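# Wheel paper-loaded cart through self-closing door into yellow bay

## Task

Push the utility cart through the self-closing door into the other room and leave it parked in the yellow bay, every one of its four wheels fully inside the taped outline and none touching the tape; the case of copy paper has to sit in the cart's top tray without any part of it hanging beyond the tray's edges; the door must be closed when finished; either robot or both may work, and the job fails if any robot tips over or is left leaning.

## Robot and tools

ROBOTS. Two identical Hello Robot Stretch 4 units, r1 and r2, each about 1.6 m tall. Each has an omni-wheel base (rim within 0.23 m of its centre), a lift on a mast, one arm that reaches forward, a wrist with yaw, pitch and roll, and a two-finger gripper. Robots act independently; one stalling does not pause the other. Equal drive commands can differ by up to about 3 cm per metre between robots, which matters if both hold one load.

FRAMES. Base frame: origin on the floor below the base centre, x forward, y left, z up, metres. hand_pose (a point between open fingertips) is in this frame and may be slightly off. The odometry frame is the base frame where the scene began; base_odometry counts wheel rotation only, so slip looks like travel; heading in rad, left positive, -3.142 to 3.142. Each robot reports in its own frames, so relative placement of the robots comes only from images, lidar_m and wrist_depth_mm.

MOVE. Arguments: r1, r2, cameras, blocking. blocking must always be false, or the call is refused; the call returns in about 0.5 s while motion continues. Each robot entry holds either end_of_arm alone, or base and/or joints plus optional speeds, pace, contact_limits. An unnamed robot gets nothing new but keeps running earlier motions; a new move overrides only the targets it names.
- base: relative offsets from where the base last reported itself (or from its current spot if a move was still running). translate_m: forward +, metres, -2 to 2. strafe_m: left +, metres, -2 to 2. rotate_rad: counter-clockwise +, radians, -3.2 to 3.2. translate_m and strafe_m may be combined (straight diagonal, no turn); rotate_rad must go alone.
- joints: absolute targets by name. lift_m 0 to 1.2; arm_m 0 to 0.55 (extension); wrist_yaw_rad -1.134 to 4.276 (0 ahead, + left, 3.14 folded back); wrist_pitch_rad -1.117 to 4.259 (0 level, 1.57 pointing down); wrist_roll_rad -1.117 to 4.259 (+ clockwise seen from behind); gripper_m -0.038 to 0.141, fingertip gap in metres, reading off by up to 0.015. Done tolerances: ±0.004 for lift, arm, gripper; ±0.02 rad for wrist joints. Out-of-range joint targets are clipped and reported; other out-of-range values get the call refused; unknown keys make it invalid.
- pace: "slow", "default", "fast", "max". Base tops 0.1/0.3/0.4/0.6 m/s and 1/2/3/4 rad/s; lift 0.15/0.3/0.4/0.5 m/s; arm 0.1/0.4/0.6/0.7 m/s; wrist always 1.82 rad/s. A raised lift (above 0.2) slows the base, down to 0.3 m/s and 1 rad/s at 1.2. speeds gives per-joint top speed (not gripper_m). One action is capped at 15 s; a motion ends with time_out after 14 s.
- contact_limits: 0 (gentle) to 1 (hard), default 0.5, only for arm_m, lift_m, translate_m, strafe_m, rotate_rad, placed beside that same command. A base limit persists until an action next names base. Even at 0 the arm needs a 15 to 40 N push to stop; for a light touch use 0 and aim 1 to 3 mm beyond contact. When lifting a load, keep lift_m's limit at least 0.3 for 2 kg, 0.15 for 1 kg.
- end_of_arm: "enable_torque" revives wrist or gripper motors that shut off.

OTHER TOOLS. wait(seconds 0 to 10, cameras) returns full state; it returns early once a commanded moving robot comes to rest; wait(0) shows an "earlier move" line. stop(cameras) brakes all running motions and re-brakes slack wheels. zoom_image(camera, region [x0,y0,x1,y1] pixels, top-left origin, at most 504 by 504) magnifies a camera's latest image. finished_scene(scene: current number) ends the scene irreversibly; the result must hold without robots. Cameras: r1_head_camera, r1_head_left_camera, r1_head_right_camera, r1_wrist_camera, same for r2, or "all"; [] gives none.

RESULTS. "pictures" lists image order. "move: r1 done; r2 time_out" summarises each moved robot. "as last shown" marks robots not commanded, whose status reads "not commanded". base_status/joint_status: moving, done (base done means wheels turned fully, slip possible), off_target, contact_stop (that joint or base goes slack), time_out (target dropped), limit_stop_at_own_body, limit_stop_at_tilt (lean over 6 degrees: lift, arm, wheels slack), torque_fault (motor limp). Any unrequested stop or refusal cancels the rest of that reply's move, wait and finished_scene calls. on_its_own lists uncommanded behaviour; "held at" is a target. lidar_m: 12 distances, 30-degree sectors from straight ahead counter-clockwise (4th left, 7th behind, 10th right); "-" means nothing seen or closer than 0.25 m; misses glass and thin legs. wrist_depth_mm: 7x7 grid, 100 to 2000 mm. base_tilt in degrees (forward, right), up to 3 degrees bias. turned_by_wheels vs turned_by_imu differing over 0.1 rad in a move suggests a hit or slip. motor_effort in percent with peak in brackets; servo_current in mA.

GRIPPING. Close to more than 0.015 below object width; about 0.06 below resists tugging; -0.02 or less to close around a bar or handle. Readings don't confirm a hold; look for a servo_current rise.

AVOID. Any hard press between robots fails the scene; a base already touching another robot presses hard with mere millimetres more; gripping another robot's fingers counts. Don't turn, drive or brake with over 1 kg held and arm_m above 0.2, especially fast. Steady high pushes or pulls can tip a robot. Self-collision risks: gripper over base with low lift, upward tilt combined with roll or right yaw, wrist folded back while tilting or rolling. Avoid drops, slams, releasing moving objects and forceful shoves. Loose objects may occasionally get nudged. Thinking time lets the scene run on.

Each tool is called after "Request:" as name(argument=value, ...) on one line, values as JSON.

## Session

Request:
move(blocking=false)

Scene clock: 0.00 s.
r1.base_odometry: x=+0.000 y=+0.000 heading=+0.000
r1.turned_by_wheels: +0.000
r1.turned_by_imu: +0.000
r1.base_tilt: forward=-1.6 right=+1.3
r1.lidar_m: 0.96 1.73 2.02 2.40 3.92 1.60 0.85 0.77 0.78 0.89 0.77 0.78
r1.base_status: not commanded
r1.joint_positions: lift_m=+0.124 arm_m=+0.000 wrist_yaw_rad=+3.194 wrist_pitch_rad=+0.002 wrist_roll_rad=+0.000 gripper_m=+0.056
r1.joint_status: not commanded
r1.measured_speeds: all 0
r1.motor_effort: lift_m=+19 arm_m=-4 wheel_0=-2 wheel_1=+1 wheel_2=+0
r1.servo_current: wrist_yaw_rad=59 wrist_pitch_rad=46 wrist_roll_rad=46 gripper_m=39
r1.hand_pose: x=-0.1216 y=+0.0722 z=+0.3019 quat_wxyz=(-0.026, -0.001, +0.000, +1.000) (m; r1's base frame)
r1.wrist_depth_mm: - 135 - - - - - / - 123 135 - - - - / - 121 191 - - - - / 110 136 194 - - - - / 137 - - - 1618 - - / 226 - 190 1098 188 1160 1118 / 224 163 750 798 768 768 759
r2.base_odometry: x=+0.000 y=+0.000 heading=+0.000
r2.turned_by_wheels: +0.000
r2.turned_by_imu: +0.000
r2.base_tilt: forward=-0.6 right=+0.1
r2.lidar_m: 1.29 1.32 1.58 2.33 2.36 2.78 1.41 1.41 2.77 2.39 2.42 1.48
r2.base_status: not commanded
r2.joint_positions: lift_m=+0.200 arm_m=+0.000 wrist_yaw_rad=+3.211 wrist_pitch_rad=+0.001 wrist_roll_rad=+0.000 gripper_m=+0.056
r2.joint_status: not commanded
r2.measured_speeds: all 0
r2.motor_effort: lift_m=+18 arm_m=-4 wheel_0=-1 wheel_1=+1 wheel_2=+1
r2.servo_current: wrist_yaw_rad=46 wrist_pitch_rad=39 wrist_roll_rad=52 gripper_m=52
r2.hand_pose: x=-0.1229 y=+0.0671 z=+0.3779 quat_wxyz=(-0.035, -0.001, +0.000, +0.999) (m; r2's base frame)
r2.wrist_depth_mm: - - 137 - - - - / - - 137 - - - - / - 109 138 - - - - / - 140 175 - - - - / 214 - - - - - - / 213 1281 196 1255 190 1336 1182 / 208 243 866 - - 854 878
pictures: r1_head_camera, r1_head_left_camera, r1_head_right_camera, r1_wrist_camera, r2_head_camera, r2_head_left_camera, r2_head_right_camera, r2_wrist_camera
Images, in order (width x height): r1_head_camera 420x560, r1_head_left_camera 420x672, r1_head_right_camera 420x672, r1_wrist_camera 616x392, r2_head_camera 420x560, r2_head_left_camera 420x672, r2_head_right_camera 420x672, r2_wrist_camera 616x392.

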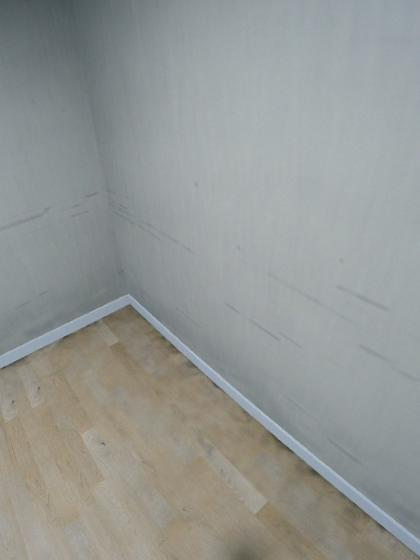

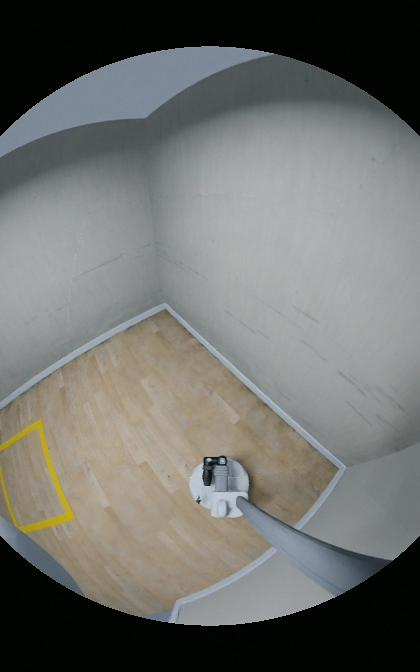

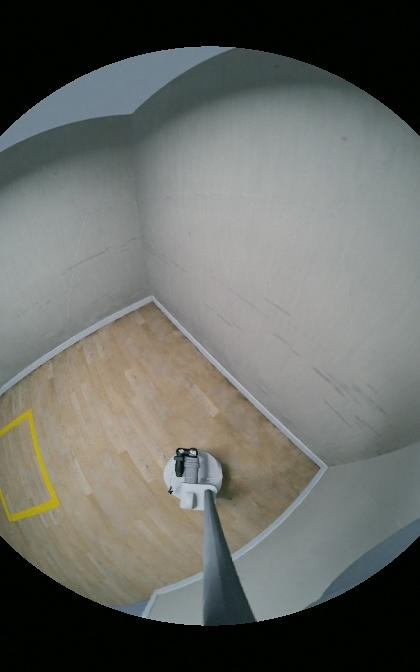

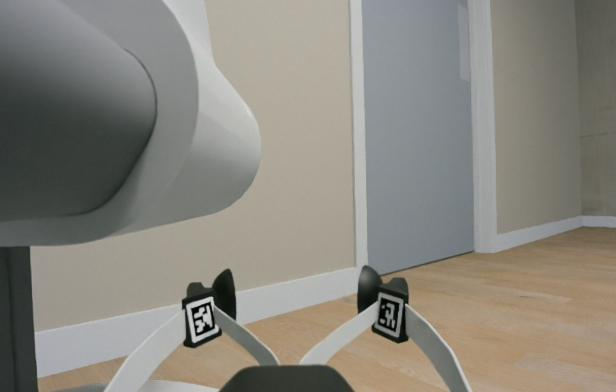

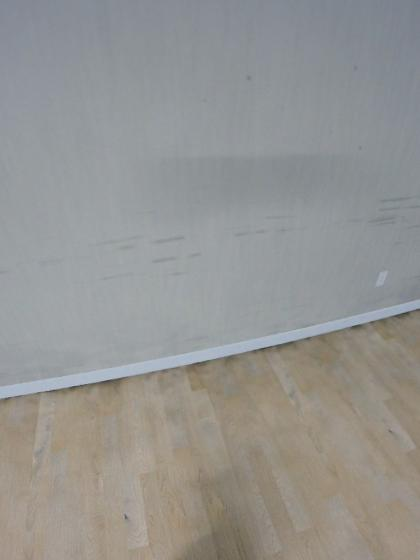

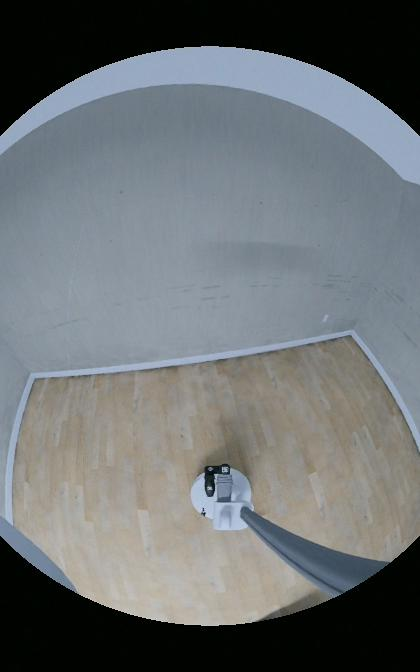

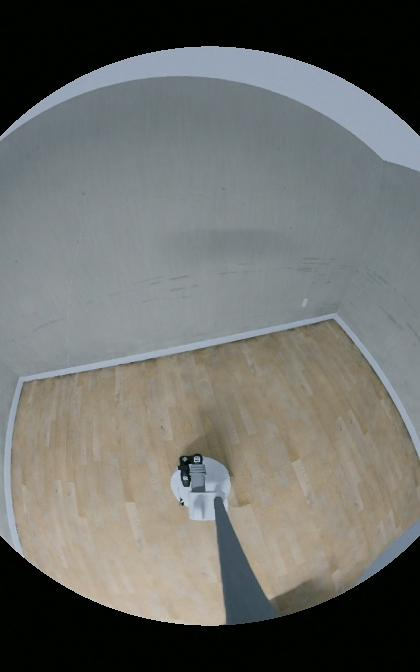

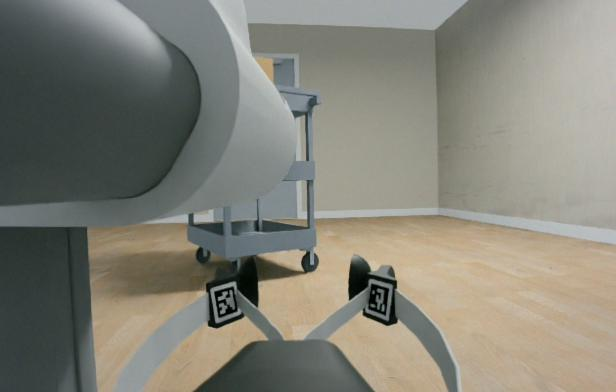

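Request:
move(r1={"base":{"rotate_rad":2.9}}, r2={"base":{"rotate_rad":3.1}}, blocking=false, cameras=[])

Request:
wait(seconds=3, cameras=[])

Request:
wait(seconds=1)

Scene clock: 16.23 s.
move: r1 moving; r2 moving
r1.base_odometry: x=+0.000 y=+0.000 heading=+0.253
r1.turned_by_wheels: +0.253
r1.turned_by_imu: +0.253
r1.base_tilt: forward=-1.6 right=+1.3
r1.lidar_m: 1.15 2.01 2.11 2.98 2.65 1.07 0.80 0.74 0.81 0.80 0.72 0.82
r1.base_status: rotate_rad moving
r1.joint_positions: lift_m=+0.124 arm_m=+0.000 wrist_yaw_rad=+3.194 wrist_pitch_rad=+0.002 wrist_roll_rad=+0.000 gripper_m=+0.056
r1.joint_status: not commanded
r1.measured_speeds: translate_m=+0.000 strafe_m=+0.000 rotate_rad=+0.974 lift_m=+0.000 arm_m=+0.000 wrist_yaw_rad=+0.000 wrist_pitch_rad=+0.000 wrist_roll_rad=+0.000
r1.motor_effort: lift_m=+19(20) arm_m=-4(4) wheel_0=-7(9) wheel_1=-6(7) wheel_2=-6(7)
r1.servo_current: wrist_yaw_rad=46(59) wrist_pitch_rad=39(52) wrist_roll_rad=33(65) gripper_m=39(46)
r1.hand_pose: x=-0.1216 y=+0.0722 z=+0.3019 quat_wxyz=(-0.026, -0.001, +0.000, +1.000) (m; r1's base frame)
r1.wrist_depth_mm: - 135 - - - - 1808 / - 123 135 - - - 1808 / - 121 192 - - - 1756 / 111 136 195 - - - 1808 / 137 - - - - - 1756 / 226 - 190 976 188 1118 1138 / 224 152 759 798 778 750 759
r2.base_odometry: x=+0.000 y=+0.000 heading=+0.252
r2.turned_by_wheels: +0.252
r2.turned_by_imu: +0.245
r2.base_tilt: forward=-0.7 right=+0.0
r2.lidar_m: 1.29 1.38 1.94 2.33 2.46 3.37 1.44 3.35 2.49 2.40 1.84 1.36
r2.base_status: rotate_rad moving
r2.joint_positions: lift_m=+0.200 arm_m=+0.000 wrist_yaw_rad=+3.211 wrist_pitch_rad=+0.001 wrist_roll_rad=+0.000 gripper_m=+0.056
r2.joint_status: not commanded
r2.measured_speeds: translate_m=+0.002 strafe_m=+0.000 rotate_rad=+0.977 lift_m=+0.000 arm_m=+0.000 wrist_yaw_rad=+0.000 wrist_pitch_rad=+0.000 wrist_roll_rad=+0.000
r2.motor_effort: lift_m=+18(18) arm_m=-4(4) wheel_0=-4(9) wheel_1=-10(10) wheel_2=-10(11)
r2.servo_current: wrist_yaw_rad=52(52) wrist_pitch_rad=46(46) wrist_roll_rad=52(65) gripper_m=46(52)
r2.hand_pose: x=-0.1229 y=+0.0671 z=+0.3779 quat_wxyz=(-0.035, -0.001, +0.000, +0.999) (m; r2's base frame)
r2.wrist_depth_mm: - - 137 - - - - / - - 137 1756 - - - / - 109 138 286 - - - / - 140 176 - - - - / 214 - - - - - - / 213 1281 196 1308 190 1336 1182 / 208 242 878 - - 854 878
pictures: none
No camera images: "cameras" was empty.

Scene clock: 18.47 s.
earlier move: r1 done; r2 moving
r1.base_odometry: x=+0.000 y=+0.000 heading=+2.900
r1.turned_by_wheels: +2.647
r1.turned_by_imu: +2.661
r1.base_tilt: forward=-1.6 right=+1.3
r1.lidar_m: 1.05 0.79 0.74 0.81 0.80 0.76 0.81 1.21 2.03 2.15 3.07 2.55
r1.base_status: done
r1.joint_positions: lift_m=+0.124 arm_m=+0.000 wrist_yaw_rad=+3.194 wrist_pitch_rad=+0.002 wrist_roll_rad=+0.000 gripper_m=+0.056
r1.joint_status: not commanded
r1.measured_speeds: all 0
r1.motor_effort: lift_m=+19(20) arm_m=-4(4) wheel_0=-3(10) wheel_1=-2(9) wheel_2=-1(8)
r1.servo_current: wrist_yaw_rad=39(65) wrist_pitch_rad=39(52) wrist_roll_rad=52(65) gripper_m=39(52)
r1.hand_pose: x=-0.1216 y=+0.0722 z=+0.3019 quat_wxyz=(-0.026, -0.001, +0.000, +1.000) (m; r1's base frame)
r1.wrist_depth_mm: - 135 - - - - - / - 123 135 - - - - / - 121 192 - - - - / 110 135 194 - - - - / 137 - - - - - - / 1008 1229 190 - 187 - - / 750 759 750 788 778 131 -
r2.base_odometry: x=+0.000 y=+0.000 heading=+3.099
r2.turned_by_wheels: +2.847
r2.turned_by_imu: +2.772
r2.base_tilt: forward=-0.7 right=+0.1
r2.lidar_m: 1.45 1.41 2.88 2.37 2.39 1.55 1.33 1.30 1.52 2.33 2.34 2.67
r2.base_status: rotate_rad moving
r2.joint_positions: lift_m=+0.200 arm_m=+0.000 wrist_yaw_rad=+3.211 wrist_pitch_rad=+0.001 wrist_roll_rad=+0.000 gripper_m=+0.056
r2.joint_status: not commanded
r2.measured_speeds: all 0
r2.motor_effort: lift_m=+18(18) arm_m=-4(4) wheel_0=-4(10) wheel_1=-2(10) wheel_2=-4(13)
r2.servo_current: wrist_yaw_rad=46(52) wrist_pitch_rad=39(46) wrist_roll_rad=39(65) gripper_m=52(52)
r2.hand_pose: x=-0.1228 y=+0.0671 z=+0.3779 quat_wxyz=(-0.035, -0.001, +0.000, +0.999) (m; r2's base frame)
r2.wrist_depth_mm: - - 137 - - - - / - 107 137 - - - - / - 110 139 235 - - - / - 140 165 - - - - / 215 - - - - - - / 212 1205 193 1182 190 1336 1205 / 211 244 891 - - 854 891
wait: 2.23 of 3 s (r1 has come to rest)
pictures: none
No camera images: "cameras" was empty.

Scene clock: 18.57 s.
earlier move: r2 done
r1.base_odometry: x=+0.000 y=+0.000 heading=+2.900
r1.turned_by_wheels: +0.000
r1.turned_by_imu: +0.000
r1.base_tilt: forward=-1.6 right=+1.3
r1.lidar_m: 1.05 0.78 0.75 0.81 0.82 0.76 0.82 1.19 2.02 2.14 3.07 2.51
r1.base_status: done
r1.joint_positions: lift_m=+0.124 arm_m=+0.000 wrist_yaw_rad=+3.194 wrist_pitch_rad=+0.002 wrist_roll_rad=+0.000 gripper_m=+0.056
r1.joint_status: not commanded
r1.measured_speeds: all 0
r1.motor_effort: lift_m=+20(20) arm_m=-4(4) wheel_0=-2(10) wheel_1=-2(9) wheel_2=-1(8)
r1.servo_current: wrist_yaw_rad=39(65) wrist_pitch_rad=46(52) wrist_roll_rad=39(65) gripper_m=39(52)
r1.hand_pose: x=-0.1216 y=+0.0722 z=+0.3019 quat_wxyz=(-0.026, -0.001, +0.000, +1.000) (m; r1's base frame)
r1.wrist_depth_mm: - 135 - - - - - / - 123 135 - - - - / - 121 191 - - - - / 110 136 195 - - - - / 137 - - - - - - / 1008 1229 190 - 187 - - / 750 759 759 798 788 131 -
r2.base_odometry: x=+0.000 y=+0.000 heading=+3.099
r2.turned_by_wheels: +0.000
r2.turned_by_imu: +0.000
r2.base_tilt: forward=-0.7 right=+0.1
r2.lidar_m: 1.44 1.40 2.85 2.39 2.36 1.57 1.33 1.28 1.50 2.35 2.34 2.68
r2.base_status: done
r2.joint_positions: lift_m=+0.200 arm_m=+0.000 wrist_yaw_rad=+3.211 wrist_pitch_rad=+0.001 wrist_roll_rad=+0.000 gripper_m=+0.056
r2.joint_status: not commanded
r2.measured_speeds: all 0
r2.motor_effort: lift_m=+18(18) arm_m=-4(4) wheel_0=-3(10) wheel_1=-2(10) wheel_2=-4(13)
r2.servo_current: wrist_yaw_rad=52(52) wrist_pitch_rad=39(46) wrist_roll_rad=46(65) gripper_m=52(52)
r2.hand_pose: x=-0.1228 y=+0.0671 z=+0.3779 quat_wxyz=(-0.035, -0.001, +0.000, +0.999) (m; r2's base frame)
r2.wrist_depth_mm: - - 137 - - - - / - 107 137 - - - - / - 110 138 236 - - - / - 140 165 - - - - / 216 - - - - - - / 213 1182 192 1182 190 1308 1182 / 211 245 878 - - 842 878
wait: 0.10 of 1 s (r2 has come to rest)
pictures: r1_head_camera, r1_head_left_camera, r1_head_right_camera, r1_wrist_camera, r2_head_camera, r2_head_left_camera, r2_head_right_camera, r2_wrist_camera
Images, in order (width x height): r1_head_camera 420x560, r1_head_left_camera 420x672, r1_head_right_camera 420x672, r1_wrist_camera 616x392, r2_head_camera 420x560, r2_head_left_camera 420x672, r2_head_right_camera 420x672, r2_wrist_camera 616x392.

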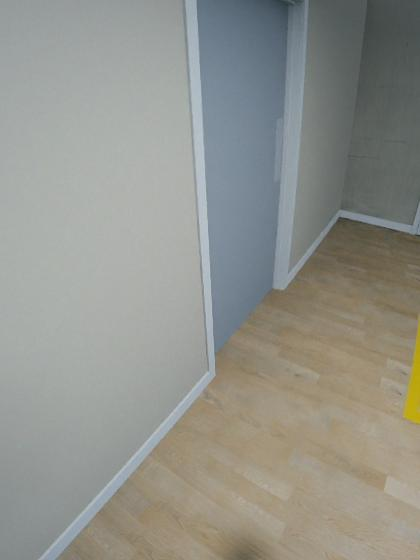

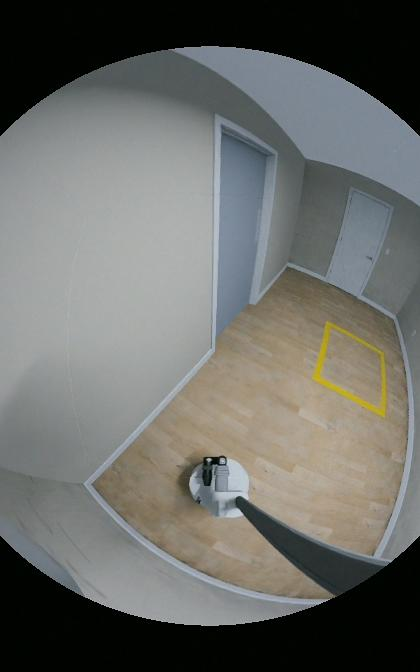

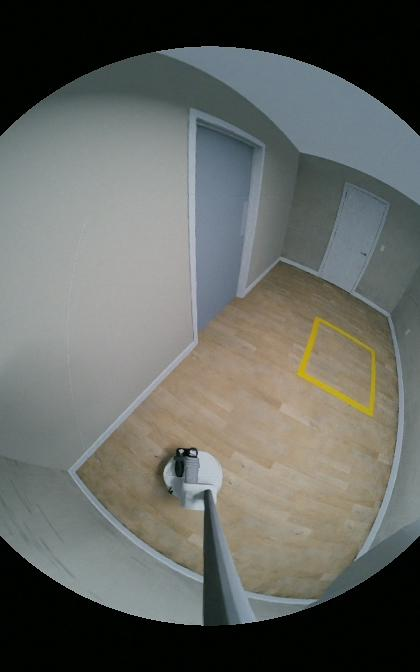

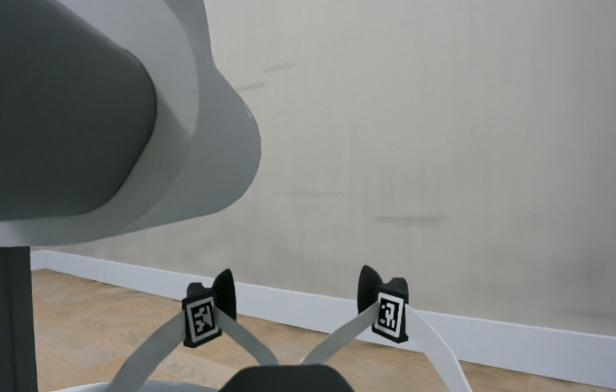

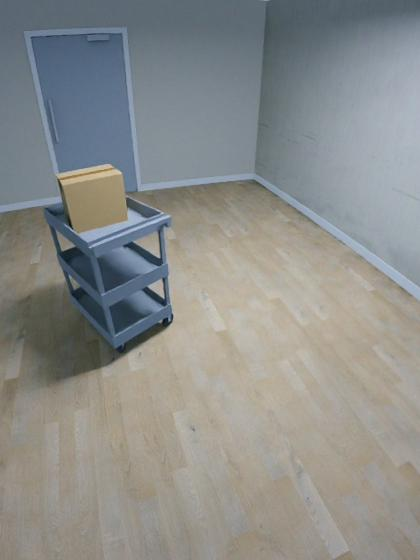

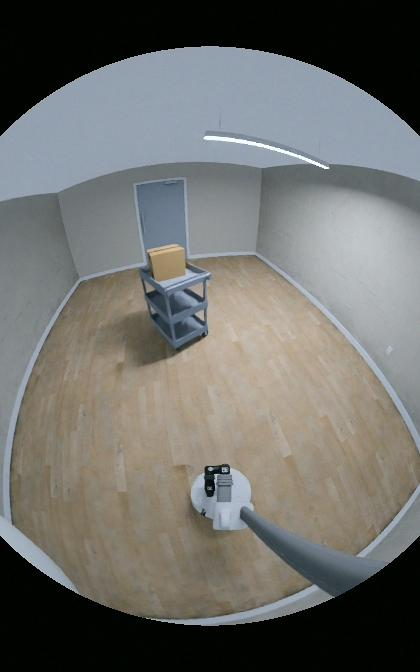

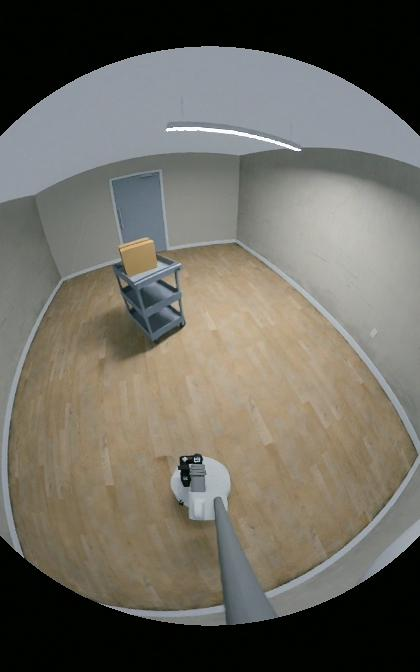

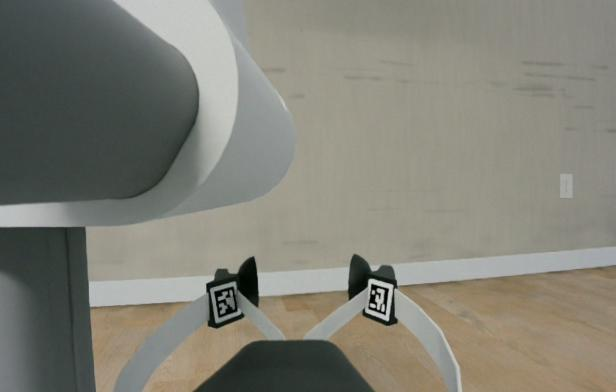

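Request:
move(r2={"base":{"rotate_rad":0.31},"joints":{"lift_m":0.83}}, r1={"joints":{"lift_m":0.645}}, blocking=false, cameras=[])

Request:
wait(seconds=4, cameras=[])

Request:
wait(seconds=4, cameras=[])

Request:
move(r2={"joints":{"wrist_yaw_rad":0,"gripper_m":0.1}}, r1={"joints":{"wrist_yaw_rad":0}}, blocking=false, cameras=[])

Request:
wait(seconds=5, cameras=["r2_head_camera","r2_head_left_camera","r1_head_left_camera"])

Scene clock: 71.40 s.
move: r1 moving; r2 moving
r1.base_odometry: x=+0.000 y=+0.000 heading=+2.900
r1.turned_by_wheels: +0.000
r1.turned_by_imu: +0.000
r1.base_tilt: forward=-1.6 right=+1.3
r1.lidar_m: 1.04 0.75 0.74 0.82 0.78 0.76 0.83 1.18 2.02 2.16 3.05 2.56
r1.base_status: not commanded
r1.joint_positions: lift_m=+0.162 arm_m=+0.000 wrist_yaw_rad=+3.194 wrist_pitch_rad=+0.002 wrist_roll_rad=+0.000 gripper_m=+0.056
r1.joint_status: lift_m moving
r1.measured_speeds: translate_m=+0.000 strafe_m=+0.000 rotate_rad=+0.000 lift_m=+0.146 arm_m=+0.000 wrist_yaw_rad=+0.000 wrist_pitch_rad=+0.000 wrist_roll_rad=+0.000
r1.motor_effort: lift_m=+25(27) arm_m=-4(4) wheel_0=-2(3) wheel_1=-2(2) wheel_2=-1(1)
r1.servo_current: wrist_yaw_rad=78(78) wrist_pitch_rad=39(46) wrist_roll_rad=39(52) gripper_m=39(46)
r1.hand_pose: x=-0.1216 y=+0.0722 z=+0.3395 quat_wxyz=(-0.026, -0.001, +0.000, +1.000) (m; r1's base frame)
r1.wrist_depth_mm: - 135 - - - - - / - 123 135 - - - - / - 121 191 - - - - / 112 136 194 - - - - / 137 - - - - - - / 1078 1182 190 - 188 - - / 809 820 798 854 798 - -
r2.base_odometry: x=+0.000 y=+0.000 heading=-2.955
r2.turned_by_wheels: +0.229
r2.turned_by_imu: +0.224
r2.base_tilt: forward=-0.7 right=+0.1
r2.lidar_m: 1.41 3.67 2.52 2.39 2.00 1.40 1.28 1.35 1.77 2.33 2.38 3.13
r2.base_status: rotate_rad moving
r2.joint_positions: lift_m=+0.238 arm_m=+0.000 wrist_yaw_rad=+3.211 wrist_pitch_rad=+0.001 wrist_roll_rad=+0.000 gripper_m=+0.056
r2.joint_status: lift_m moving
r2.measured_speeds: translate_m=+0.000 strafe_m=+0.000 rotate_rad=+0.602 lift_m=+0.146 arm_m=+0.000 wrist_yaw_rad=+0.000 wrist_pitch_rad=+0.000 wrist_roll_rad=+0.000
r2.motor_effort: lift_m=+23(24) arm_m=-4(4) wheel_0=-8(9) wheel_1=-4(10) wheel_2=-5(11)
r2.servo_current: wrist_yaw_rad=39(52) wrist_pitch_rad=39(46) wrist_roll_rad=33(52) gripper_m=46(52)
r2.hand_pose: x=-0.1228 y=+0.0671 z=+0.4157 quat_wxyz=(-0.035, -0.001, +0.000, +0.999) (m; r2's base frame)
r2.wrist_depth_mm: - - 137 - - - - / - 107 137 - - - - / - 110 138 235 - - - / - 140 165 - - - - / 216 - - - - - - / 212 1229 193 1160 190 1229 1182 / 211 244 1025 - - 960 931
pictures: none
No camera images: "cameras" was empty.

Scene clock: 73.93 s.
earlier move: r1 done; r2 moving
r1.base_odometry: x=+0.000 y=+0.000 heading=+2.900
r1.turned_by_wheels: +0.000
r1.turned_by_imu: +0.000
r1.base_tilt: forward=-1.6 right=+1.3
r1.lidar_m: 1.04 0.78 0.73 0.80 0.79 0.78 0.81 1.21 2.03 2.16 3.08 2.54
r1.base_status: not commanded
r1.joint_positions: lift_m=+0.645 arm_m=+0.000 wrist_yaw_rad=+3.194 wrist_pitch_rad=+0.002 wrist_roll_rad=+0.000 gripper_m=+0.056
r1.joint_status: all done
r1.measured_speeds: all 0
r1.motor_effort: lift_m=+24(28) arm_m=-4(4) wheel_0=-2(3) wheel_1=-2(2) wheel_2=-1(1)
r1.servo_current: wrist_yaw_rad=65(78) wrist_pitch_rad=46(52) wrist_roll_rad=52(72) gripper_m=46(52)
r1.hand_pose: x=-0.1216 y=+0.0722 z=+0.8221 quat_wxyz=(-0.026, -0.001, +0.000, +1.000) (m; r1's base frame)
r1.wrist_depth_mm: - 135 - - - - - / - 123 135 - - - - / - 121 191 - - - - / 110 135 194 - - - - / 137 - - - - - - / 216 - 190 - 188 - - / 222 141 - 137 - - -
r2.base_odometry: x=+0.000 y=+0.000 heading=-2.875
r2.turned_by_wheels: +0.080
r2.turned_by_imu: +0.078
r2.base_tilt: forward=-0.6 right=+0.1
r2.lidar_m: 1.37 3.38 2.48 2.38 1.87 1.36 1.31 1.35 1.88 2.32 2.45 3.39
r2.base_status: done
r2.joint_positions: lift_m=+0.829 arm_m=+0.000 wrist_yaw_rad=+3.211 wrist_pitch_rad=+0.001 wrist_roll_rad=+0.000 gripper_m=+0.056
r2.joint_status: lift_m moving
r2.measured_speeds: translate_m=+0.000 strafe_m=+0.000 rotate_rad=+0.000 lift_m=+0.024 arm_m=+0.000 wrist_yaw_rad=+0.000 wrist_pitch_rad=+0.000 wrist_roll_rad=+0.000
r2.motor_effort: lift_m=+21(26) arm_m=-4(4) wheel_0=-3(9) wheel_1=-3(10) wheel_2=-4(11)
r2.servo_current: wrist_yaw_rad=33(52) wrist_pitch_rad=39(46) wrist_roll_rad=52(59) gripper_m=52(59)
r2.hand_pose: x=-0.1228 y=+0.0671 z=+1.0070 quat_wxyz=(-0.035, -0.001, +0.000, +0.999) (m; r2's base frame)
r2.wrist_depth_mm: - - 137 - - - - / - 107 137 - - - - / - 113 138 234 - - - / - 140 164 - - - - / 216 - - - - - - / 213 - 190 - 189 - - / 211 122 - - - - -
wait: 2.53 of 4 s (r1 has come to rest)
pictures: none
No camera images: "cameras" was empty.

Scene clock: 74.27 s.
earlier move: r2 done
r1.base_odometry: x=+0.000 y=+0.000 heading=+2.900
r1.turned_by_wheels: +0.000
r1.turned_by_imu: +0.000
r1.base_tilt: forward=-1.6 right=+1.3
r1.lidar_m: 1.04 0.78 0.75 0.80 0.78 0.76 0.82 1.21 2.04 2.17 3.05 2.53
r1.base_status: not commanded
r1.joint_positions: lift_m=+0.645 arm_m=+0.000 wrist_yaw_rad=+3.194 wrist_pitch_rad=+0.002 wrist_roll_rad=+0.000 gripper_m=+0.056
r1.joint_status: all done
r1.measured_speeds: all 0
r1.motor_effort: lift_m=+24(28) arm_m=-4(4) wheel_0=-2(3) wheel_1=-2(2) wheel_2=-1(1)
r1.servo_current: wrist_yaw_rad=59(78) wrist_pitch_rad=46(52) wrist_roll_rad=52(72) gripper_m=39(52)
r1.hand_pose: x=-0.1216 y=+0.0722 z=+0.8221 quat_wxyz=(-0.026, -0.001, +0.000, +1.000) (m; r1's base frame)
r1.wrist_depth_mm: - 135 - - - - - / - 123 135 - - - - / - 121 190 - - - - / 110 136 195 - - - - / 137 - - - - - - / 216 - 190 - 187 - - / 222 141 - 136 - - -
r2.base_odometry: x=+0.000 y=+0.000 heading=-2.875
r2.turned_by_wheels: +0.000
r2.turned_by_imu: +0.000
r2.base_tilt: forward=-0.7 right=+0.1
r2.lidar_m: 1.41 3.36 2.51 2.36 1.85 1.38 1.30 1.35 1.92 2.32 2.40 3.40
r2.base_status: done
r2.joint_positions: lift_m=+0.830 arm_m=+0.000 wrist_yaw_rad=+3.211 wrist_pitch_rad=+0.001 wrist_roll_rad=+0.000 gripper_m=+0.056
r2.joint_status: all done
r2.measured_speeds: all 0
r2.motor_effort: lift_m=+21(26) arm_m=-4(4) wheel_0=-3(9) wheel_1=-3(10) wheel_2=-4(11)
r2.servo_current: wrist_yaw_rad=46(52) wrist_pitch_rad=33(46) wrist_roll_rad=39(59) gripper_m=52(59)
r2.hand_pose: x=-0.1228 y=+0.0671 z=+1.0076 quat_wxyz=(-0.035, -0.001, +0.000, +0.999) (m; r2's base frame)
r2.wrist_depth_mm: - - 137 - - - - / - 107 137 - - - - / - 113 138 233 - - - / - 140 165 - - - - / 216 - - - - - - / 213 - 189 - 188 - - / 211 122 - - - - -
wait: 0.33 of 4 s (r2 has come to rest)
pictures: none
No camera images: "cameras" was empty.

Scene clock: 74.77 s.
move: r1 moving; r2 moving
r1.base_odometry: x=+0.000 y=+0.000 heading=+2.900
r1.turned_by_wheels: +0.000
r1.turned_by_imu: +0.000
r1.base_tilt: forward=-1.6 right=+1.3
r1.lidar_m: 1.05 0.77 0.73 0.80 0.78 0.76 0.82 1.20 2.03 2.13 3.07 2.53
r1.base_status: not commanded
r1.joint_positions: lift_m=+0.645 arm_m=+0.000 wrist_yaw_rad=+2.607 wrist_pitch_rad=+0.002 wrist_roll_rad=+0.000 gripper_m=+0.056
r1.joint_status: wrist_yaw_rad moving
r1.measured_speeds: translate_m=+0.000 strafe_m=+0.000 rotate_rad=+0.000 lift_m=+0.000 arm_m=+0.000 wrist_yaw_rad=-1.822 wrist_pitch_rad=+0.000 wrist_roll_rad=+0.000
r1.motor_effort: lift_m=+24(24) arm_m=-4(4) wheel_0=-2(3) wheel_1=-2(3) wheel_2=-1(1)
r1.servo_current: wrist_yaw_rad=98(150) wrist_pitch_rad=52(52) wrist_roll_rad=39(52) gripper_m=39(46)
r1.hand_pose: x=-0.0328 y=+0.2221 z=+0.8221 quat_wxyz=(+0.264, -0.001, +0.000, +0.965) (m; r1's base frame)
r1.wrist_depth_mm: - - - - - - - / - - - - - - - / - - - - - - - / - - - - - - - / - - - - - - - / - - 191 - 187 - - / - 140 - 137 - - -
r2.base_odometry: x=+0.000 y=+0.000 heading=-2.875
r2.turned_by_wheels: +0.000
r2.turned_by_imu: +0.000
r2.base_tilt: forward=-0.6 right=+0.1
r2.lidar_m: 1.39 3.37 2.50 2.38 1.85 1.37 1.31 1.39 1.92 2.34 2.46 3.38
r2.base_status: not commanded
r2.joint_positions: lift_m=+0.830 arm_m=+0.000 wrist_yaw_rad=+2.650 wrist_pitch_rad=+0.001 wrist_roll_rad=+0.000 gripper_m=+0.075
r2.joint_status: wrist_yaw_rad moving; gripper_m moving
r2.measured_speeds: translate_m=+0.000 strafe_m=+0.000 rotate_rad=+0.000 lift_m=+0.000 arm_m=+0.000 wrist_yaw_rad=-1.737 wrist_pitch_rad=+0.000 wrist_roll_rad=+0.000
r2.motor_effort: lift_m=+21(21) arm_m=-4(4) wheel_0=-3(3) wheel_1=-3(3) wheel_2=-4(4)
r2.servo_current: wrist_yaw_rad=65(130) wrist_pitch_rad=39(46) wrist_roll_rad=33(52) gripper_m=85(98)
r2.hand_pose: x=-0.0419 y=+0.2133 z=+1.0076 quat_wxyz=(+0.244, -0.001, +0.000, +0.970) (m; r2's base frame)
r2.wrist_depth_mm: - - - - - - - / - - - - - - - / 208 - - - - - - / 245 - - - - - - / - - - - - - - / - - 189 - 188 - - / - - - - - 1863 -
pictures: none
No camera images: "cameras" was empty.

Scene clock: 76.67 s.
earlier move: r1 done; r2 moving
r1.base_odometry: x=+0.000 y=+0.000 heading=+2.900
r1.turned_by_wheels: +0.000
r1.turned_by_imu: +0.000
r1.base_tilt: forward=-1.6 right=+1.2
r1.lidar_m: 1.03 0.78 0.74 0.79 0.79 0.77 0.82 1.20 2.04 2.15 3.07 2.53
r1.base_status: not commanded
r1.joint_positions: lift_m=+0.645 arm_m=+0.000 wrist_yaw_rad=+0.003 wrist_pitch_rad=+0.002 wrist_roll_rad=+0.000 gripper_m=+0.056
r1.joint_status: all done
r1.measured_speeds: all 0
r1.motor_effort: lift_m=+24(24) arm_m=-2(4) wheel_0=-2(3) wheel_1=-2(3) wheel_2=-1(1)
r1.servo_current: wrist_yaw_rad=59(150) wrist_pitch_rad=46(52) wrist_roll_rad=46(65) gripper_m=39(46)
r1.hand_pose: x=+0.4595 y=-0.0867 z=+0.8221 quat_wxyz=(+1.000, +0.000, +0.001, +0.001) (m; r1's base frame)
r1.wrist_depth_mm: - - 1025 - - - - / - - 1025 - - - - / - - 1008 - - - - / - - 1025 - - - - / - - 1025 - - - - / - - 190 - 187 - - / - 140 189 137 1863 1808 1983
r2.base_odometry: x=+0.000 y=+0.000 heading=-2.875
r2.turned_by_wheels: +0.000
r2.turned_by_imu: +0.000
r2.base_tilt: forward=-0.7 right=+0.1
r2.lidar_m: 1.39 3.40 2.48 2.37 1.86 1.36 1.30 1.38 1.93 2.31 2.47 3.39
r2.base_status: not commanded
r2.joint_positions: lift_m=+0.830 arm_m=+0.000 wrist_yaw_rad=+0.003 wrist_pitch_rad=+0.001 wrist_roll_rad=+0.000 gripper_m=+0.100
r2.joint_status: wrist_yaw_rad moving; the others done
r2.measured_speeds: all 0
r2.motor_effort: lift_m=+21(21) arm_m=-4(4) wheel_0=-3(3) wheel_1=-3(3) wheel_2=-4(4)
r2.servo_current: wrist_yaw_rad=59(130) wrist_pitch_rad=39(46) wrist_roll_rad=46(59) gripper_m=52(117)
r2.hand_pose: x=+0.4596 y=-0.0866 z=+1.0076 quat_wxyz=(+1.000, +0.000, +0.001, +0.001) (m; r2's base frame)
r2.wrist_depth_mm: - - - - - - - / - - - - - - - / - - - - - - - / - - - 1499 - - - / - - - 1464 - - - / - - 193 1229 194 - - / - - - - - - -
wait: 1.90 of 5 s (r1 has come to rest)
pictures: r1_head_left_camera, r2_head_camera, r2_head_left_camera
Images, in order (width x height): r1_head_left_camera 420x672, r2_head_camera 420x560, r2_head_left_camera 420x672.

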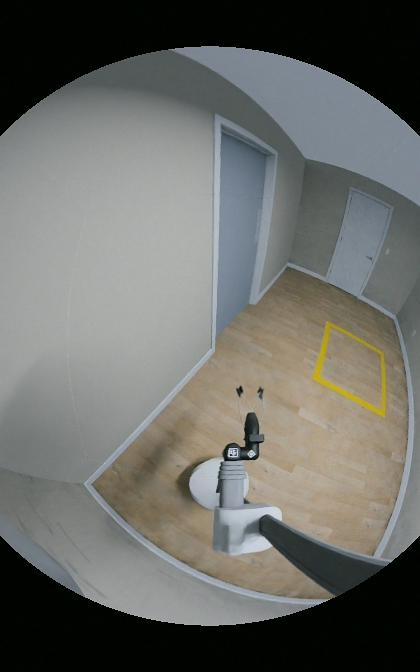

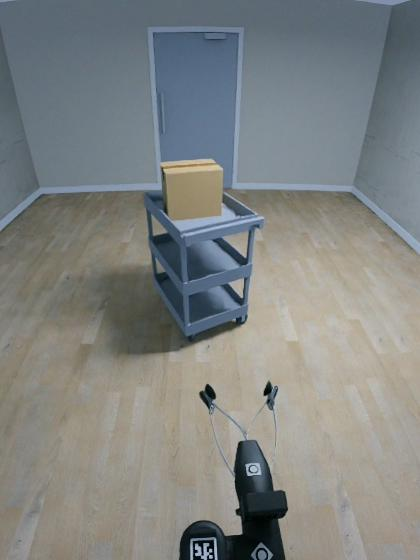

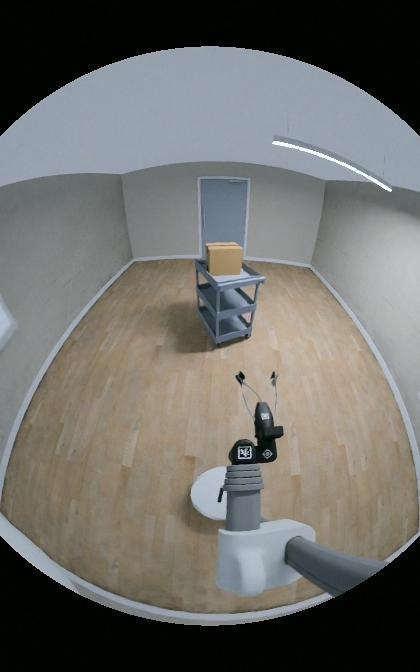

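Request:
move(r2={"base":{"strafe_m":-0.9}}, blocking=false, cameras=[])

Request:
wait(seconds=8, cameras=[])

Request:
move(r2={"base":{"translate_m":1.9}}, blocking=false, cameras=[])

Request:
wait(seconds=10, cameras=["r2_head_camera","r2_head_left_camera"])

Scene clock: 96.80 s.
earlier move: r2 done
move: r2 moving
r1: as last shown
r1.base_tilt: forward=-1.6 right=+1.3
r1.lidar_m: 1.03 0.76 0.76 0.80 0.80 0.76 0.83 1.19 2.03 2.15 3.08 2.52
r1.motor_effort: lift_m=+24(24) arm_m=+4(4) wheel_0=-3(3) wheel_1=-2(2) wheel_2=-1(1)
r1.servo_current: wrist_yaw_rad=39(65) wrist_pitch_rad=46(46) wrist_roll_rad=39(59) gripper_m=46(46)
r1.wrist_depth_mm: - - 1008 - - - - / - - 1008 - - - - / - - 1042 - - - - / - - 1025 - - - - / - - 1025 - - - - / - - 190 - 187 - - / - 140 189 137 1921 1808 1921
r2.base_odometry: x=-0.010 y=+0.035 heading=-2.875
r2.turned_by_wheels: +0.000
r2.turned_by_imu: +0.000
r2.base_tilt: forward=-0.7 right=+0.1
r2.lidar_m: 1.41 3.40 2.47 2.42 1.85 1.38 1.31 1.36 1.89 2.29 2.42 3.34
r2.base_status: strafe_m moving
r2.joint_positions: lift_m=+0.830 arm_m=+0.000 wrist_yaw_rad=+0.003 wrist_pitch_rad=+0.001 wrist_roll_rad=+0.000 gripper_m=+0.100
r2.joint_status: all done
r2.measured_speeds: translate_m=+0.000 strafe_m=-0.140 rotate_rad=+0.000 lift_m=+0.000 arm_m=+0.000 wrist_yaw_rad=+0.000 wrist_pitch_rad=+0.000 wrist_roll_rad=+0.000
r2.motor_effort: lift_m=+21(21) arm_m=-4(4) wheel_0=+12(12) wheel_1=-11(12) wheel_2=+1(4)
r2.servo_current: wrist_yaw_rad=52(52) wrist_pitch_rad=39(46) wrist_roll_rad=39(59) gripper_m=59(59)
r2.hand_pose: x=+0.4596 y=-0.0866 z=+1.0076 quat_wxyz=(+1.000, +0.000, +0.001, +0.001) (m; r2's base frame)
r2.wrist_depth_mm: - - - - - - - / - - - - - - - / - - - - - - - / - - - 1464 - - - / - - - 1537 - - - / - - 193 1708 195 - - / - - - - - - -
pictures: none
No camera images: "cameras" was empty.

Scene clock: 100.63 s.
earlier move: r2 done
r1.base_odometry: x=+0.000 y=+0.000 heading=+2.900
r1.turned_by_wheels: +0.000
r1.turned_by_imu: +0.000
r1.base_tilt: forward=-1.6 right=+1.3
r1.lidar_m: 1.05 0.75 0.74 0.80 0.82 0.75 0.82 1.18 2.04 2.16 3.09 2.51
r1.base_status: not commanded
r1.joint_positions: lift_m=+0.645 arm_m=+0.000 wrist_yaw_rad=+0.003 wrist_pitch_rad=+0.002 wrist_roll_rad=+0.000 gripper_m=+0.056
r1.joint_status: not commanded
r1.measured_speeds: all 0
r1.motor_effort: lift_m=+24(24) arm_m=+4(4) wheel_0=-2(3) wheel_1=-2(2) wheel_2=-1(1)
r1.servo_current: wrist_yaw_rad=59(65) wrist_pitch_rad=46(52) wrist_roll_rad=59(72) gripper_m=39(46)
r1.hand_pose: x=+0.4595 y=-0.0867 z=+0.8221 quat_wxyz=(+1.000, +0.000, +0.001, +0.001) (m; r1's base frame)
r1.wrist_depth_mm: - - 1025 - - - - / - - 1008 - - - - / - - 1025 - - - - / - - 1025 - - - - / - - 1025 - - - - / - - 190 - 187 - - / - 141 189 137 1921 1756 1863
r2.base_odometry: x=-0.237 y=+0.868 heading=-2.875
r2.turned_by_wheels: +0.000
r2.turned_by_imu: -0.001
r2.base_tilt: forward=-0.7 right=+0.1
r2.lidar_m: 4.47 1.65 3.41 3.27 1.86 1.38 1.32 1.40 1.51 1.42 1.50 2.08
r2.base_status: done
r2.joint_positions: lift_m=+0.830 arm_m=+0.000 wrist_yaw_rad=+0.003 wrist_pitch_rad=+0.001 wrist_roll_rad=+0.000 gripper_m=+0.100
r2.joint_status: all done
r2.measured_speeds: all 0
r2.motor_effort: lift_m=+21(21) arm_m=-4(4) wheel_0=+1(13) wheel_1=-3(13) wheel_2=+0(4)
r2.servo_current: wrist_yaw_rad=46(59) wrist_pitch_rad=39(46) wrist_roll_rad=52(59) gripper_m=52(59)
r2.hand_pose: x=+0.4596 y=-0.0866 z=+1.0077 quat_wxyz=(+1.000, +0.000, +0.001, +0.001) (m; r2's base frame)
r2.wrist_depth_mm: - - - - - - - / - - - - - - - / - - - - - - - / - - - - - - - / - - - - - - - / - 1708 196 - 195 - - / 1983 1397 - - - - 1921
wait: 3.83 of 8 s (r2 has come to rest)
pictures: none
No camera images: "cameras" was empty.

Scene clock: 101.13 s.
move: r2 moving
r1: as last shown
r1.lidar_m: 1.05 0.77 0.74 0.81 0.81 0.76 0.83 1.19 2.03 2.15 3.04 2.52
r1.servo_current: wrist_yaw_rad=46(72) wrist_pitch_rad=39(46) wrist_roll_rad=59(59) gripper_m=33(46)
r1.wrist_depth_mm: - - 1025 - - - - / - - 1008 - - - - / - - 1008 - - - - / - - 1008 - - - - / - - 1025 - - - - / - - 191 - 188 - - / - 140 188 137 1863 1756 1921
r2.base_odometry: x=-0.268 y=+0.860 heading=-2.875
r2.turned_by_wheels: +0.000
r2.turned_by_imu: +0.000
r2.base_tilt: forward=-0.7 right=+0.1
r2.lidar_m: 4.45 1.62 3.41 3.26 1.92 1.42 1.35 1.43 1.49 1.45 1.48 2.08
r2.base_status: translate_m moving
r2.joint_positions: lift_m=+0.830 arm_m=+0.000 wrist_yaw_rad=+0.003 wrist_pitch_rad=+0.001 wrist_roll_rad=+0.000 gripper_m=+0.100
r2.joint_status: not commanded
r2.measured_speeds: translate_m=+0.123 strafe_m=+0.001 rotate_rad=-0.003 lift_m=+0.000 arm_m=+0.000 wrist_yaw_rad=+0.000 wrist_pitch_rad=+0.000 wrist_roll_rad=+0.000
r2.motor_effort: lift_m=+21(21) arm_m=-4(4) wheel_0=+8(12) wheel_1=+8(9) wheel_2=-12(12)
r2.servo_current: wrist_yaw_rad=52(52) wrist_pitch_rad=39(39) wrist_roll_rad=39(52) gripper_m=52(59)
r2.hand_pose: x=+0.4596 y=-0.0866 z=+1.0077 quat_wxyz=(+1.000, +0.000, +0.001, +0.001) (m; r2's base frame)
r2.wrist_depth_mm: - - - - - - - / - - - - - - - / - - - - - - - / - - - - - - - / 1499 - - - - - - / - 1863 195 - 195 - - / 1808 1336 - - - - -
pictures: none
No camera images: "cameras" was empty.

Scene clock: 108.47 s.
earlier move: r2 done
r1.base_odometry: x=+0.000 y=+0.000 heading=+2.900
r1.turned_by_wheels: +0.000
r1.turned_by_imu: +0.000
r1.base_tilt: forward=-1.6 right=+1.3
r1.lidar_m: 1.03 0.78 0.75 0.80 0.78 0.77 0.81 1.19 2.04 2.15 3.09 2.54
r1.base_status: not commanded
r1.joint_positions: lift_m=+0.645 arm_m=+0.000 wrist_yaw_rad=+0.003 wrist_pitch_rad=+0.002 wrist_roll_rad=+0.000 gripper_m=+0.056
r1.joint_status: not commanded
r1.measured_speeds: all 0
r1.motor_effort: lift_m=+24(24) arm_m=+3(4) wheel_0=-2(3) wheel_1=-2(2) wheel_2=-1(1)
r1.servo_current: wrist_yaw_rad=65(72) wrist_pitch_rad=46(52) wrist_roll_rad=59(78) gripper_m=39(52)
r1.hand_pose: x=+0.4595 y=-0.0867 z=+0.8221 quat_wxyz=(+1.000, +0.000, +0.001, +0.001) (m; r1's base frame)
r1.wrist_depth_mm: - - 1025 - - - - / - - 1008 - - - - / - - 1008 - - - - / - - 1008 - - - - / - - 1025 - - - - / - - 190 - 187 - - / - 141 189 137 1921 1708 1983
r2.base_odometry: x=-2.070 y=+0.367 heading=-2.874
r2.turned_by_wheels: +0.000
r2.turned_by_imu: +0.003
r2.base_tilt: forward=-0.7 right=+0.1
r2.lidar_m: 2.57 2.72 0.79 0.61 0.59 3.35 3.27 2.10 1.53 1.48 1.57 2.16
r2.base_status: done
r2.joint_positions: lift_m=+0.830 arm_m=+0.000 wrist_yaw_rad=+0.003 wrist_pitch_rad=+0.001 wrist_roll_rad=+0.000 gripper_m=+0.100
r2.joint_status: not commanded
r2.measured_speeds: all 0
r2.motor_effort: lift_m=+21(21) arm_m=-4(4) wheel_0=+4(12) wheel_1=+4(9) wheel_2=-4(15)
r2.servo_current: wrist_yaw_rad=46(65) wrist_pitch_rad=39(52) wrist_roll_rad=46(65) gripper_m=52(59)
r2.hand_pose: x=+0.4596 y=-0.0867 z=+1.0077 quat_wxyz=(+1.000, +0.000, +0.001, +0.001) (m; r2's base frame)
r2.wrist_depth_mm: - - - - - - - / - - - - - - - / - - - - - - - / - - - - - - - / - - - - - - - / - - 195 - 195 - - / - - - - - - -
wait: 7.33 of 10 s (r2 has come to rest)
pictures: r2_head_camera, r2_head_left_camera
Images, in order (width x height): r2_head_camera 420x560, r2_head_left_camera 420x672.

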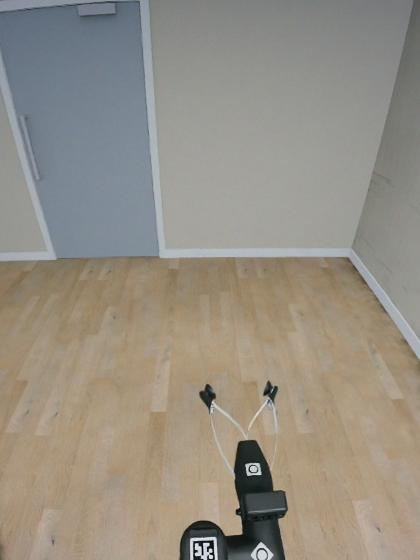

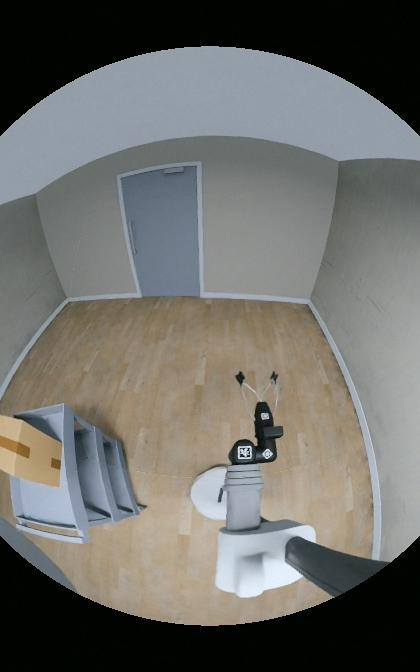

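Request:
move(r2={"base":{"translate_m":1.5}}, blocking=false, cameras=[])

Request:
wait(seconds=10, cameras=[])

Request:
move(r2={"base":{"strafe_m":1.05}}, blocking=false, cameras=[])

Request:
wait(seconds=10, cameras=["r2_head_camera","r2_wrist_camera"])

Scene clock: 124.43 s.
move: r2 moving
r1: as last shown
r1.base_tilt: forward=-1.6 right=+1.2
r1.lidar_m: 1.02 0.77 0.74 0.81 0.79 0.77 0.83 1.20 2.04 2.15 3.04 2.54
r1.motor_effort: lift_m=+24(24) arm_m=+3(4) wheel_0=-3(3) wheel_1=-2(2) wheel_2=-1(1)
r1.servo_current: wrist_yaw_rad=39(65) wrist_pitch_rad=52(52) wrist_roll_rad=33(65) gripper_m=52(52)
r1.wrist_depth_mm: - - 1008 - - - - / - - 991 - - - - / - - 1025 - - - - / - - 1025 - - - - / - - 1025 - - - - / - - 190 - 187 - - / - 141 188 137 1921 1661 1863
r2.base_odometry: x=-2.100 y=+0.359 heading=-2.874
r2.turned_by_wheels: +0.000
r2.turned_by_imu: +0.001
r2.base_tilt: forward=-0.7 right=+0.1
r2.lidar_m: 2.55 2.66 0.79 0.62 0.60 3.36 3.30 2.09 1.54 1.46 1.54 2.14
r2.base_status: translate_m moving
r2.joint_positions: lift_m=+0.830 arm_m=+0.000 wrist_yaw_rad=+0.003 wrist_pitch_rad=+0.001 wrist_roll_rad=+0.000 gripper_m=+0.100
r2.joint_status: not commanded
r2.measured_speeds: translate_m=+0.122 strafe_m=+0.000 rotate_rad=-0.003 lift_m=+0.000 arm_m=+0.000 wrist_yaw_rad=+0.000 wrist_pitch_rad=+0.000 wrist_roll_rad=+0.000
r2.motor_effort: lift_m=+20(21) arm_m=-4(4) wheel_0=+8(9) wheel_1=+7(8) wheel_2=-13(14)
r2.servo_current: wrist_yaw_rad=52(65) wrist_pitch_rad=39(46) wrist_roll_rad=52(52) gripper_m=46(59)
r2.hand_pose: x=+0.4596 y=-0.0867 z=+1.0077 quat_wxyz=(+1.000, +0.000, +0.001, +0.001) (m; r2's base frame)
r2.wrist_depth_mm: - - - - - - - / - - - - - - - / - - - - - - - / - - - - - - - / - - - - - - - / - - 195 - 195 - - / - - - - - - -
pictures: none
No camera images: "cameras" was empty.

Scene clock: 130.43 s.
earlier move: r2 done
r1.base_odometry: x=+0.000 y=+0.000 heading=+2.900
r1.turned_by_wheels: +0.000
r1.turned_by_imu: +0.000
r1.base_tilt: forward=-1.6 right=+1.2
r1.lidar_m: 1.05 0.76 0.74 0.81 0.78 0.76 0.81 1.19 2.04 2.16 3.09 2.54
r1.base_status: not commanded
r1.joint_positions: lift_m=+0.645 arm_m=+0.000 wrist_yaw_rad=+0.003 wrist_pitch_rad=+0.002 wrist_roll_rad=+0.000 gripper_m=+0.056
r1.joint_status: not commanded
r1.measured_speeds: all 0
r1.motor_effort: lift_m=+24(24) arm_m=+4(4) wheel_0=-2(3) wheel_1=-2(2) wheel_2=-1(1)
r1.servo_current: wrist_yaw_rad=33(72) wrist_pitch_rad=39(52) wrist_roll_rad=46(65) gripper_m=39(52)
r1.hand_pose: x=+0.4595 y=-0.0867 z=+0.8221 quat_wxyz=(+1.000, +0.000, +0.001, +0.001) (m; r1's base frame)
r1.wrist_depth_mm: - - 1008 - - - - / - - 1008 - - - - / - - 1042 - - - - / - - 991 - - - - / - - 1025 - - - - / - - 190 - 188 - - / - 141 189 137 1921 1756 1983
r2.base_odometry: x=-3.517 y=-0.029 heading=-2.874
r2.turned_by_wheels: +0.000
r2.turned_by_imu: +0.002
r2.base_tilt: forward=-0.7 right=+0.1
r2.lidar_m: 1.08 1.12 1.61 3.25 3.43 1.46 - 2.06 1.56 1.50 1.56 1.14
r2.base_status: done
r2.joint_positions: lift_m=+0.830 arm_m=+0.000 wrist_yaw_rad=+0.003 wrist_pitch_rad=+0.001 wrist_roll_rad=+0.000 gripper_m=+0.100
r2.joint_status: not commanded
r2.measured_speeds: all 0
r2.motor_effort: lift_m=+21(21) arm_m=-4(4) wheel_0=+2(12) wheel_1=+3(9) wheel_2=-1(14)
r2.servo_current: wrist_yaw_rad=39(65) wrist_pitch_rad=39(52) wrist_roll_rad=33(65) gripper_m=52(59)
r2.hand_pose: x=+0.4596 y=-0.0867 z=+1.0077 quat_wxyz=(+1.000, +0.000, +0.001, +0.001) (m; r2's base frame)
r2.wrist_depth_mm: - - - - - - - / - - - - - - - / - - - - - - - / - - - - - - - / - - - - - - - / - - 188 - 185 - - / - - - - - - -
wait: 6.00 of 10 s (r2 has come to rest)
pictures: none
No camera images: "cameras" was empty.

Scene clock: 130.93 s.
move: r2 moving
r1: as last shown
r1.base_tilt: forward=-1.6 right=+1.3
r1.lidar_m: 1.04 0.78 0.74 0.80 0.80 0.77 0.82 1.20 2.02 2.15 3.08 2.54
r1.motor_effort: lift_m=+24(24) arm_m=+4(4) wheel_0=-3(3) wheel_1=-2(2) wheel_2=-1(1)
r1.servo_current: wrist_yaw_rad=33(52) wrist_pitch_rad=39(46) wrist_roll_rad=33(59) gripper_m=46(46)
r1.wrist_depth_mm: - - 991 - - - - / - - 991 - - - - / - - 1025 - - - - / - - 1025 - - - - / - - 1008 - - - - / - - 191 - 187 - - / - 141 189 137 1863 1756 1863
r2.base_odometry: x=-3.507 y=-0.064 heading=-2.874
r2.turned_by_wheels: +0.000
r2.turned_by_imu: +0.000
r2.base_tilt: forward=-0.7 right=+0.1
r2.lidar_m: 1.06 1.13 1.62 3.21 3.38 1.42 - 2.13 1.61 1.54 1.53 1.14
r2.base_status: strafe_m moving
r2.joint_positions: lift_m=+0.830 arm_m=+0.000 wrist_yaw_rad=+0.003 wrist_pitch_rad=+0.001 wrist_roll_rad=+0.000 gripper_m=+0.100
r2.joint_status: not commanded
r2.measured_speeds: translate_m=+0.000 strafe_m=+0.140 rotate_rad=-0.001 lift_m=+0.000 arm_m=+0.000 wrist_yaw_rad=+0.000 wrist_pitch_rad=+0.000 wrist_roll_rad=+0.000
r2.motor_effort: lift_m=+21(21) arm_m=-4(4) wheel_0=-9(13) wheel_1=+9(12) wheel_2=+0(1)
r2.servo_current: wrist_yaw_rad=39(52) wrist_pitch_rad=39(46) wrist_roll_rad=52(52) gripper_m=52(52)
r2.hand_pose: x=+0.4596 y=-0.0867 z=+1.0077 quat_wxyz=(+1.000, +0.000, +0.001, +0.001) (m; r2's base frame)
r2.wrist_depth_mm: - - - - - - - / - - - - - - - / - - - - - - - / - - - - - - - / - - - - - - - / - - 189 - 185 - - / - - - - - - -
pictures: none
No camera images: "cameras" was empty.

Scene clock: 135.27 s.
earlier move: r2 done
r1.base_odometry: x=+0.000 y=+0.000 heading=+2.900
r1.turned_by_wheels: +0.000
r1.turned_by_imu: +0.000
r1.base_tilt: forward=-1.6 right=+1.3
r1.lidar_m: 1.04 0.76 0.72 0.79 0.77 0.74 0.83 1.21 2.02 2.17 3.04 2.53
r1.base_status: not commanded
r1.joint_positions: lift_m=+0.645 arm_m=+0.000 wrist_yaw_rad=+0.003 wrist_pitch_rad=+0.002 wrist_roll_rad=+0.000 gripper_m=+0.056
r1.joint_status: not commanded
r1.measured_speeds: all 0
r1.motor_effort: lift_m=+24(24) arm_m=+4(4) wheel_0=-2(3) wheel_1=-2(2) wheel_2=-1(1)
r1.servo_current: wrist_yaw_rad=59(78) wrist_pitch_rad=46(52) wrist_roll_rad=59(72) gripper_m=46(52)
r1.hand_pose: x=+0.4595 y=-0.0867 z=+0.8221 quat_wxyz=(+1.000, +0.000, +0.001, +0.001) (m; r1's base frame)
r1.wrist_depth_mm: - - 1008 - - - - / - - 991 - - - - / - - 1042 - - - - / - - 1025 - - - - / - - 1025 - - - - / - - 190 - 187 - - / - 140 189 137 1863 1708 1983
r2.base_odometry: x=-3.239 y=-1.042 heading=-2.874
r2.turned_by_wheels: +0.000
r2.turned_by_imu: +0.001
r2.base_tilt: forward=-0.6 right=+0.1
r2.lidar_m: 1.07 1.15 1.62 2.20 2.33 3.19 1.22 1.69 2.65 2.54 1.56 1.16
r2.base_status: done
r2.joint_positions: lift_m=+0.830 arm_m=+0.000 wrist_yaw_rad=+0.003 wrist_pitch_rad=+0.001 wrist_roll_rad=+0.000 gripper_m=+0.100
r2.joint_status: not commanded
r2.measured_speeds: all 0
r2.motor_effort: lift_m=+20(21) arm_m=-4(4) wheel_0=+0(14) wheel_1=+1(12) wheel_2=+0(2)
r2.servo_current: wrist_yaw_rad=46(65) wrist_pitch_rad=39(46) wrist_roll_rad=46(65) gripper_m=59(59)
r2.hand_pose: x=+0.4595 y=-0.0867 z=+1.0077 quat_wxyz=(+1.000, +0.000, +0.001, +0.001) (m; r2's base frame)
r2.wrist_depth_mm: - - - - - - - / - - - - - - - / - 831 - - - - - / - 904 - - - - - / - - - - - - - / - - 189 - 186 - - / - - - - - - -
wait: 4.33 of 10 s (r2 has come to rest)
pictures: r2_head_camera, r2_wrist_camera
Images, in order (width x height): r2_head_camera 420x560, r2_wrist_camera 616x392.

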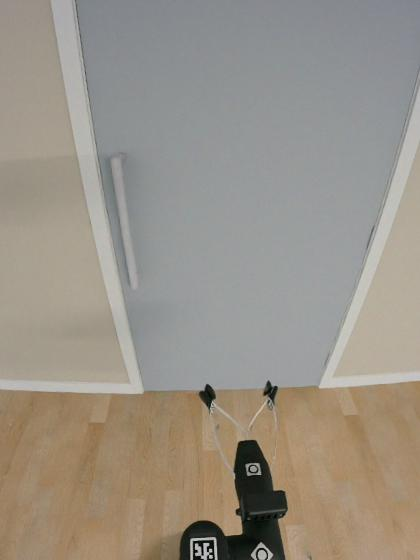

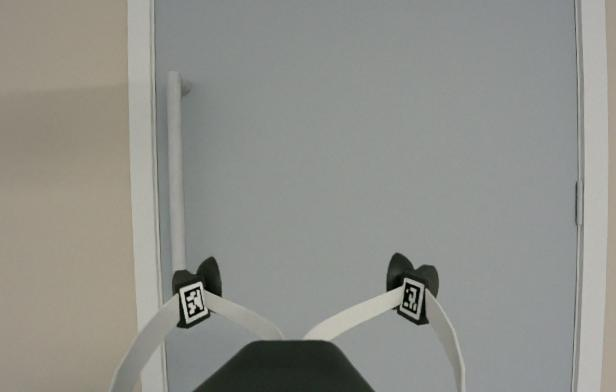

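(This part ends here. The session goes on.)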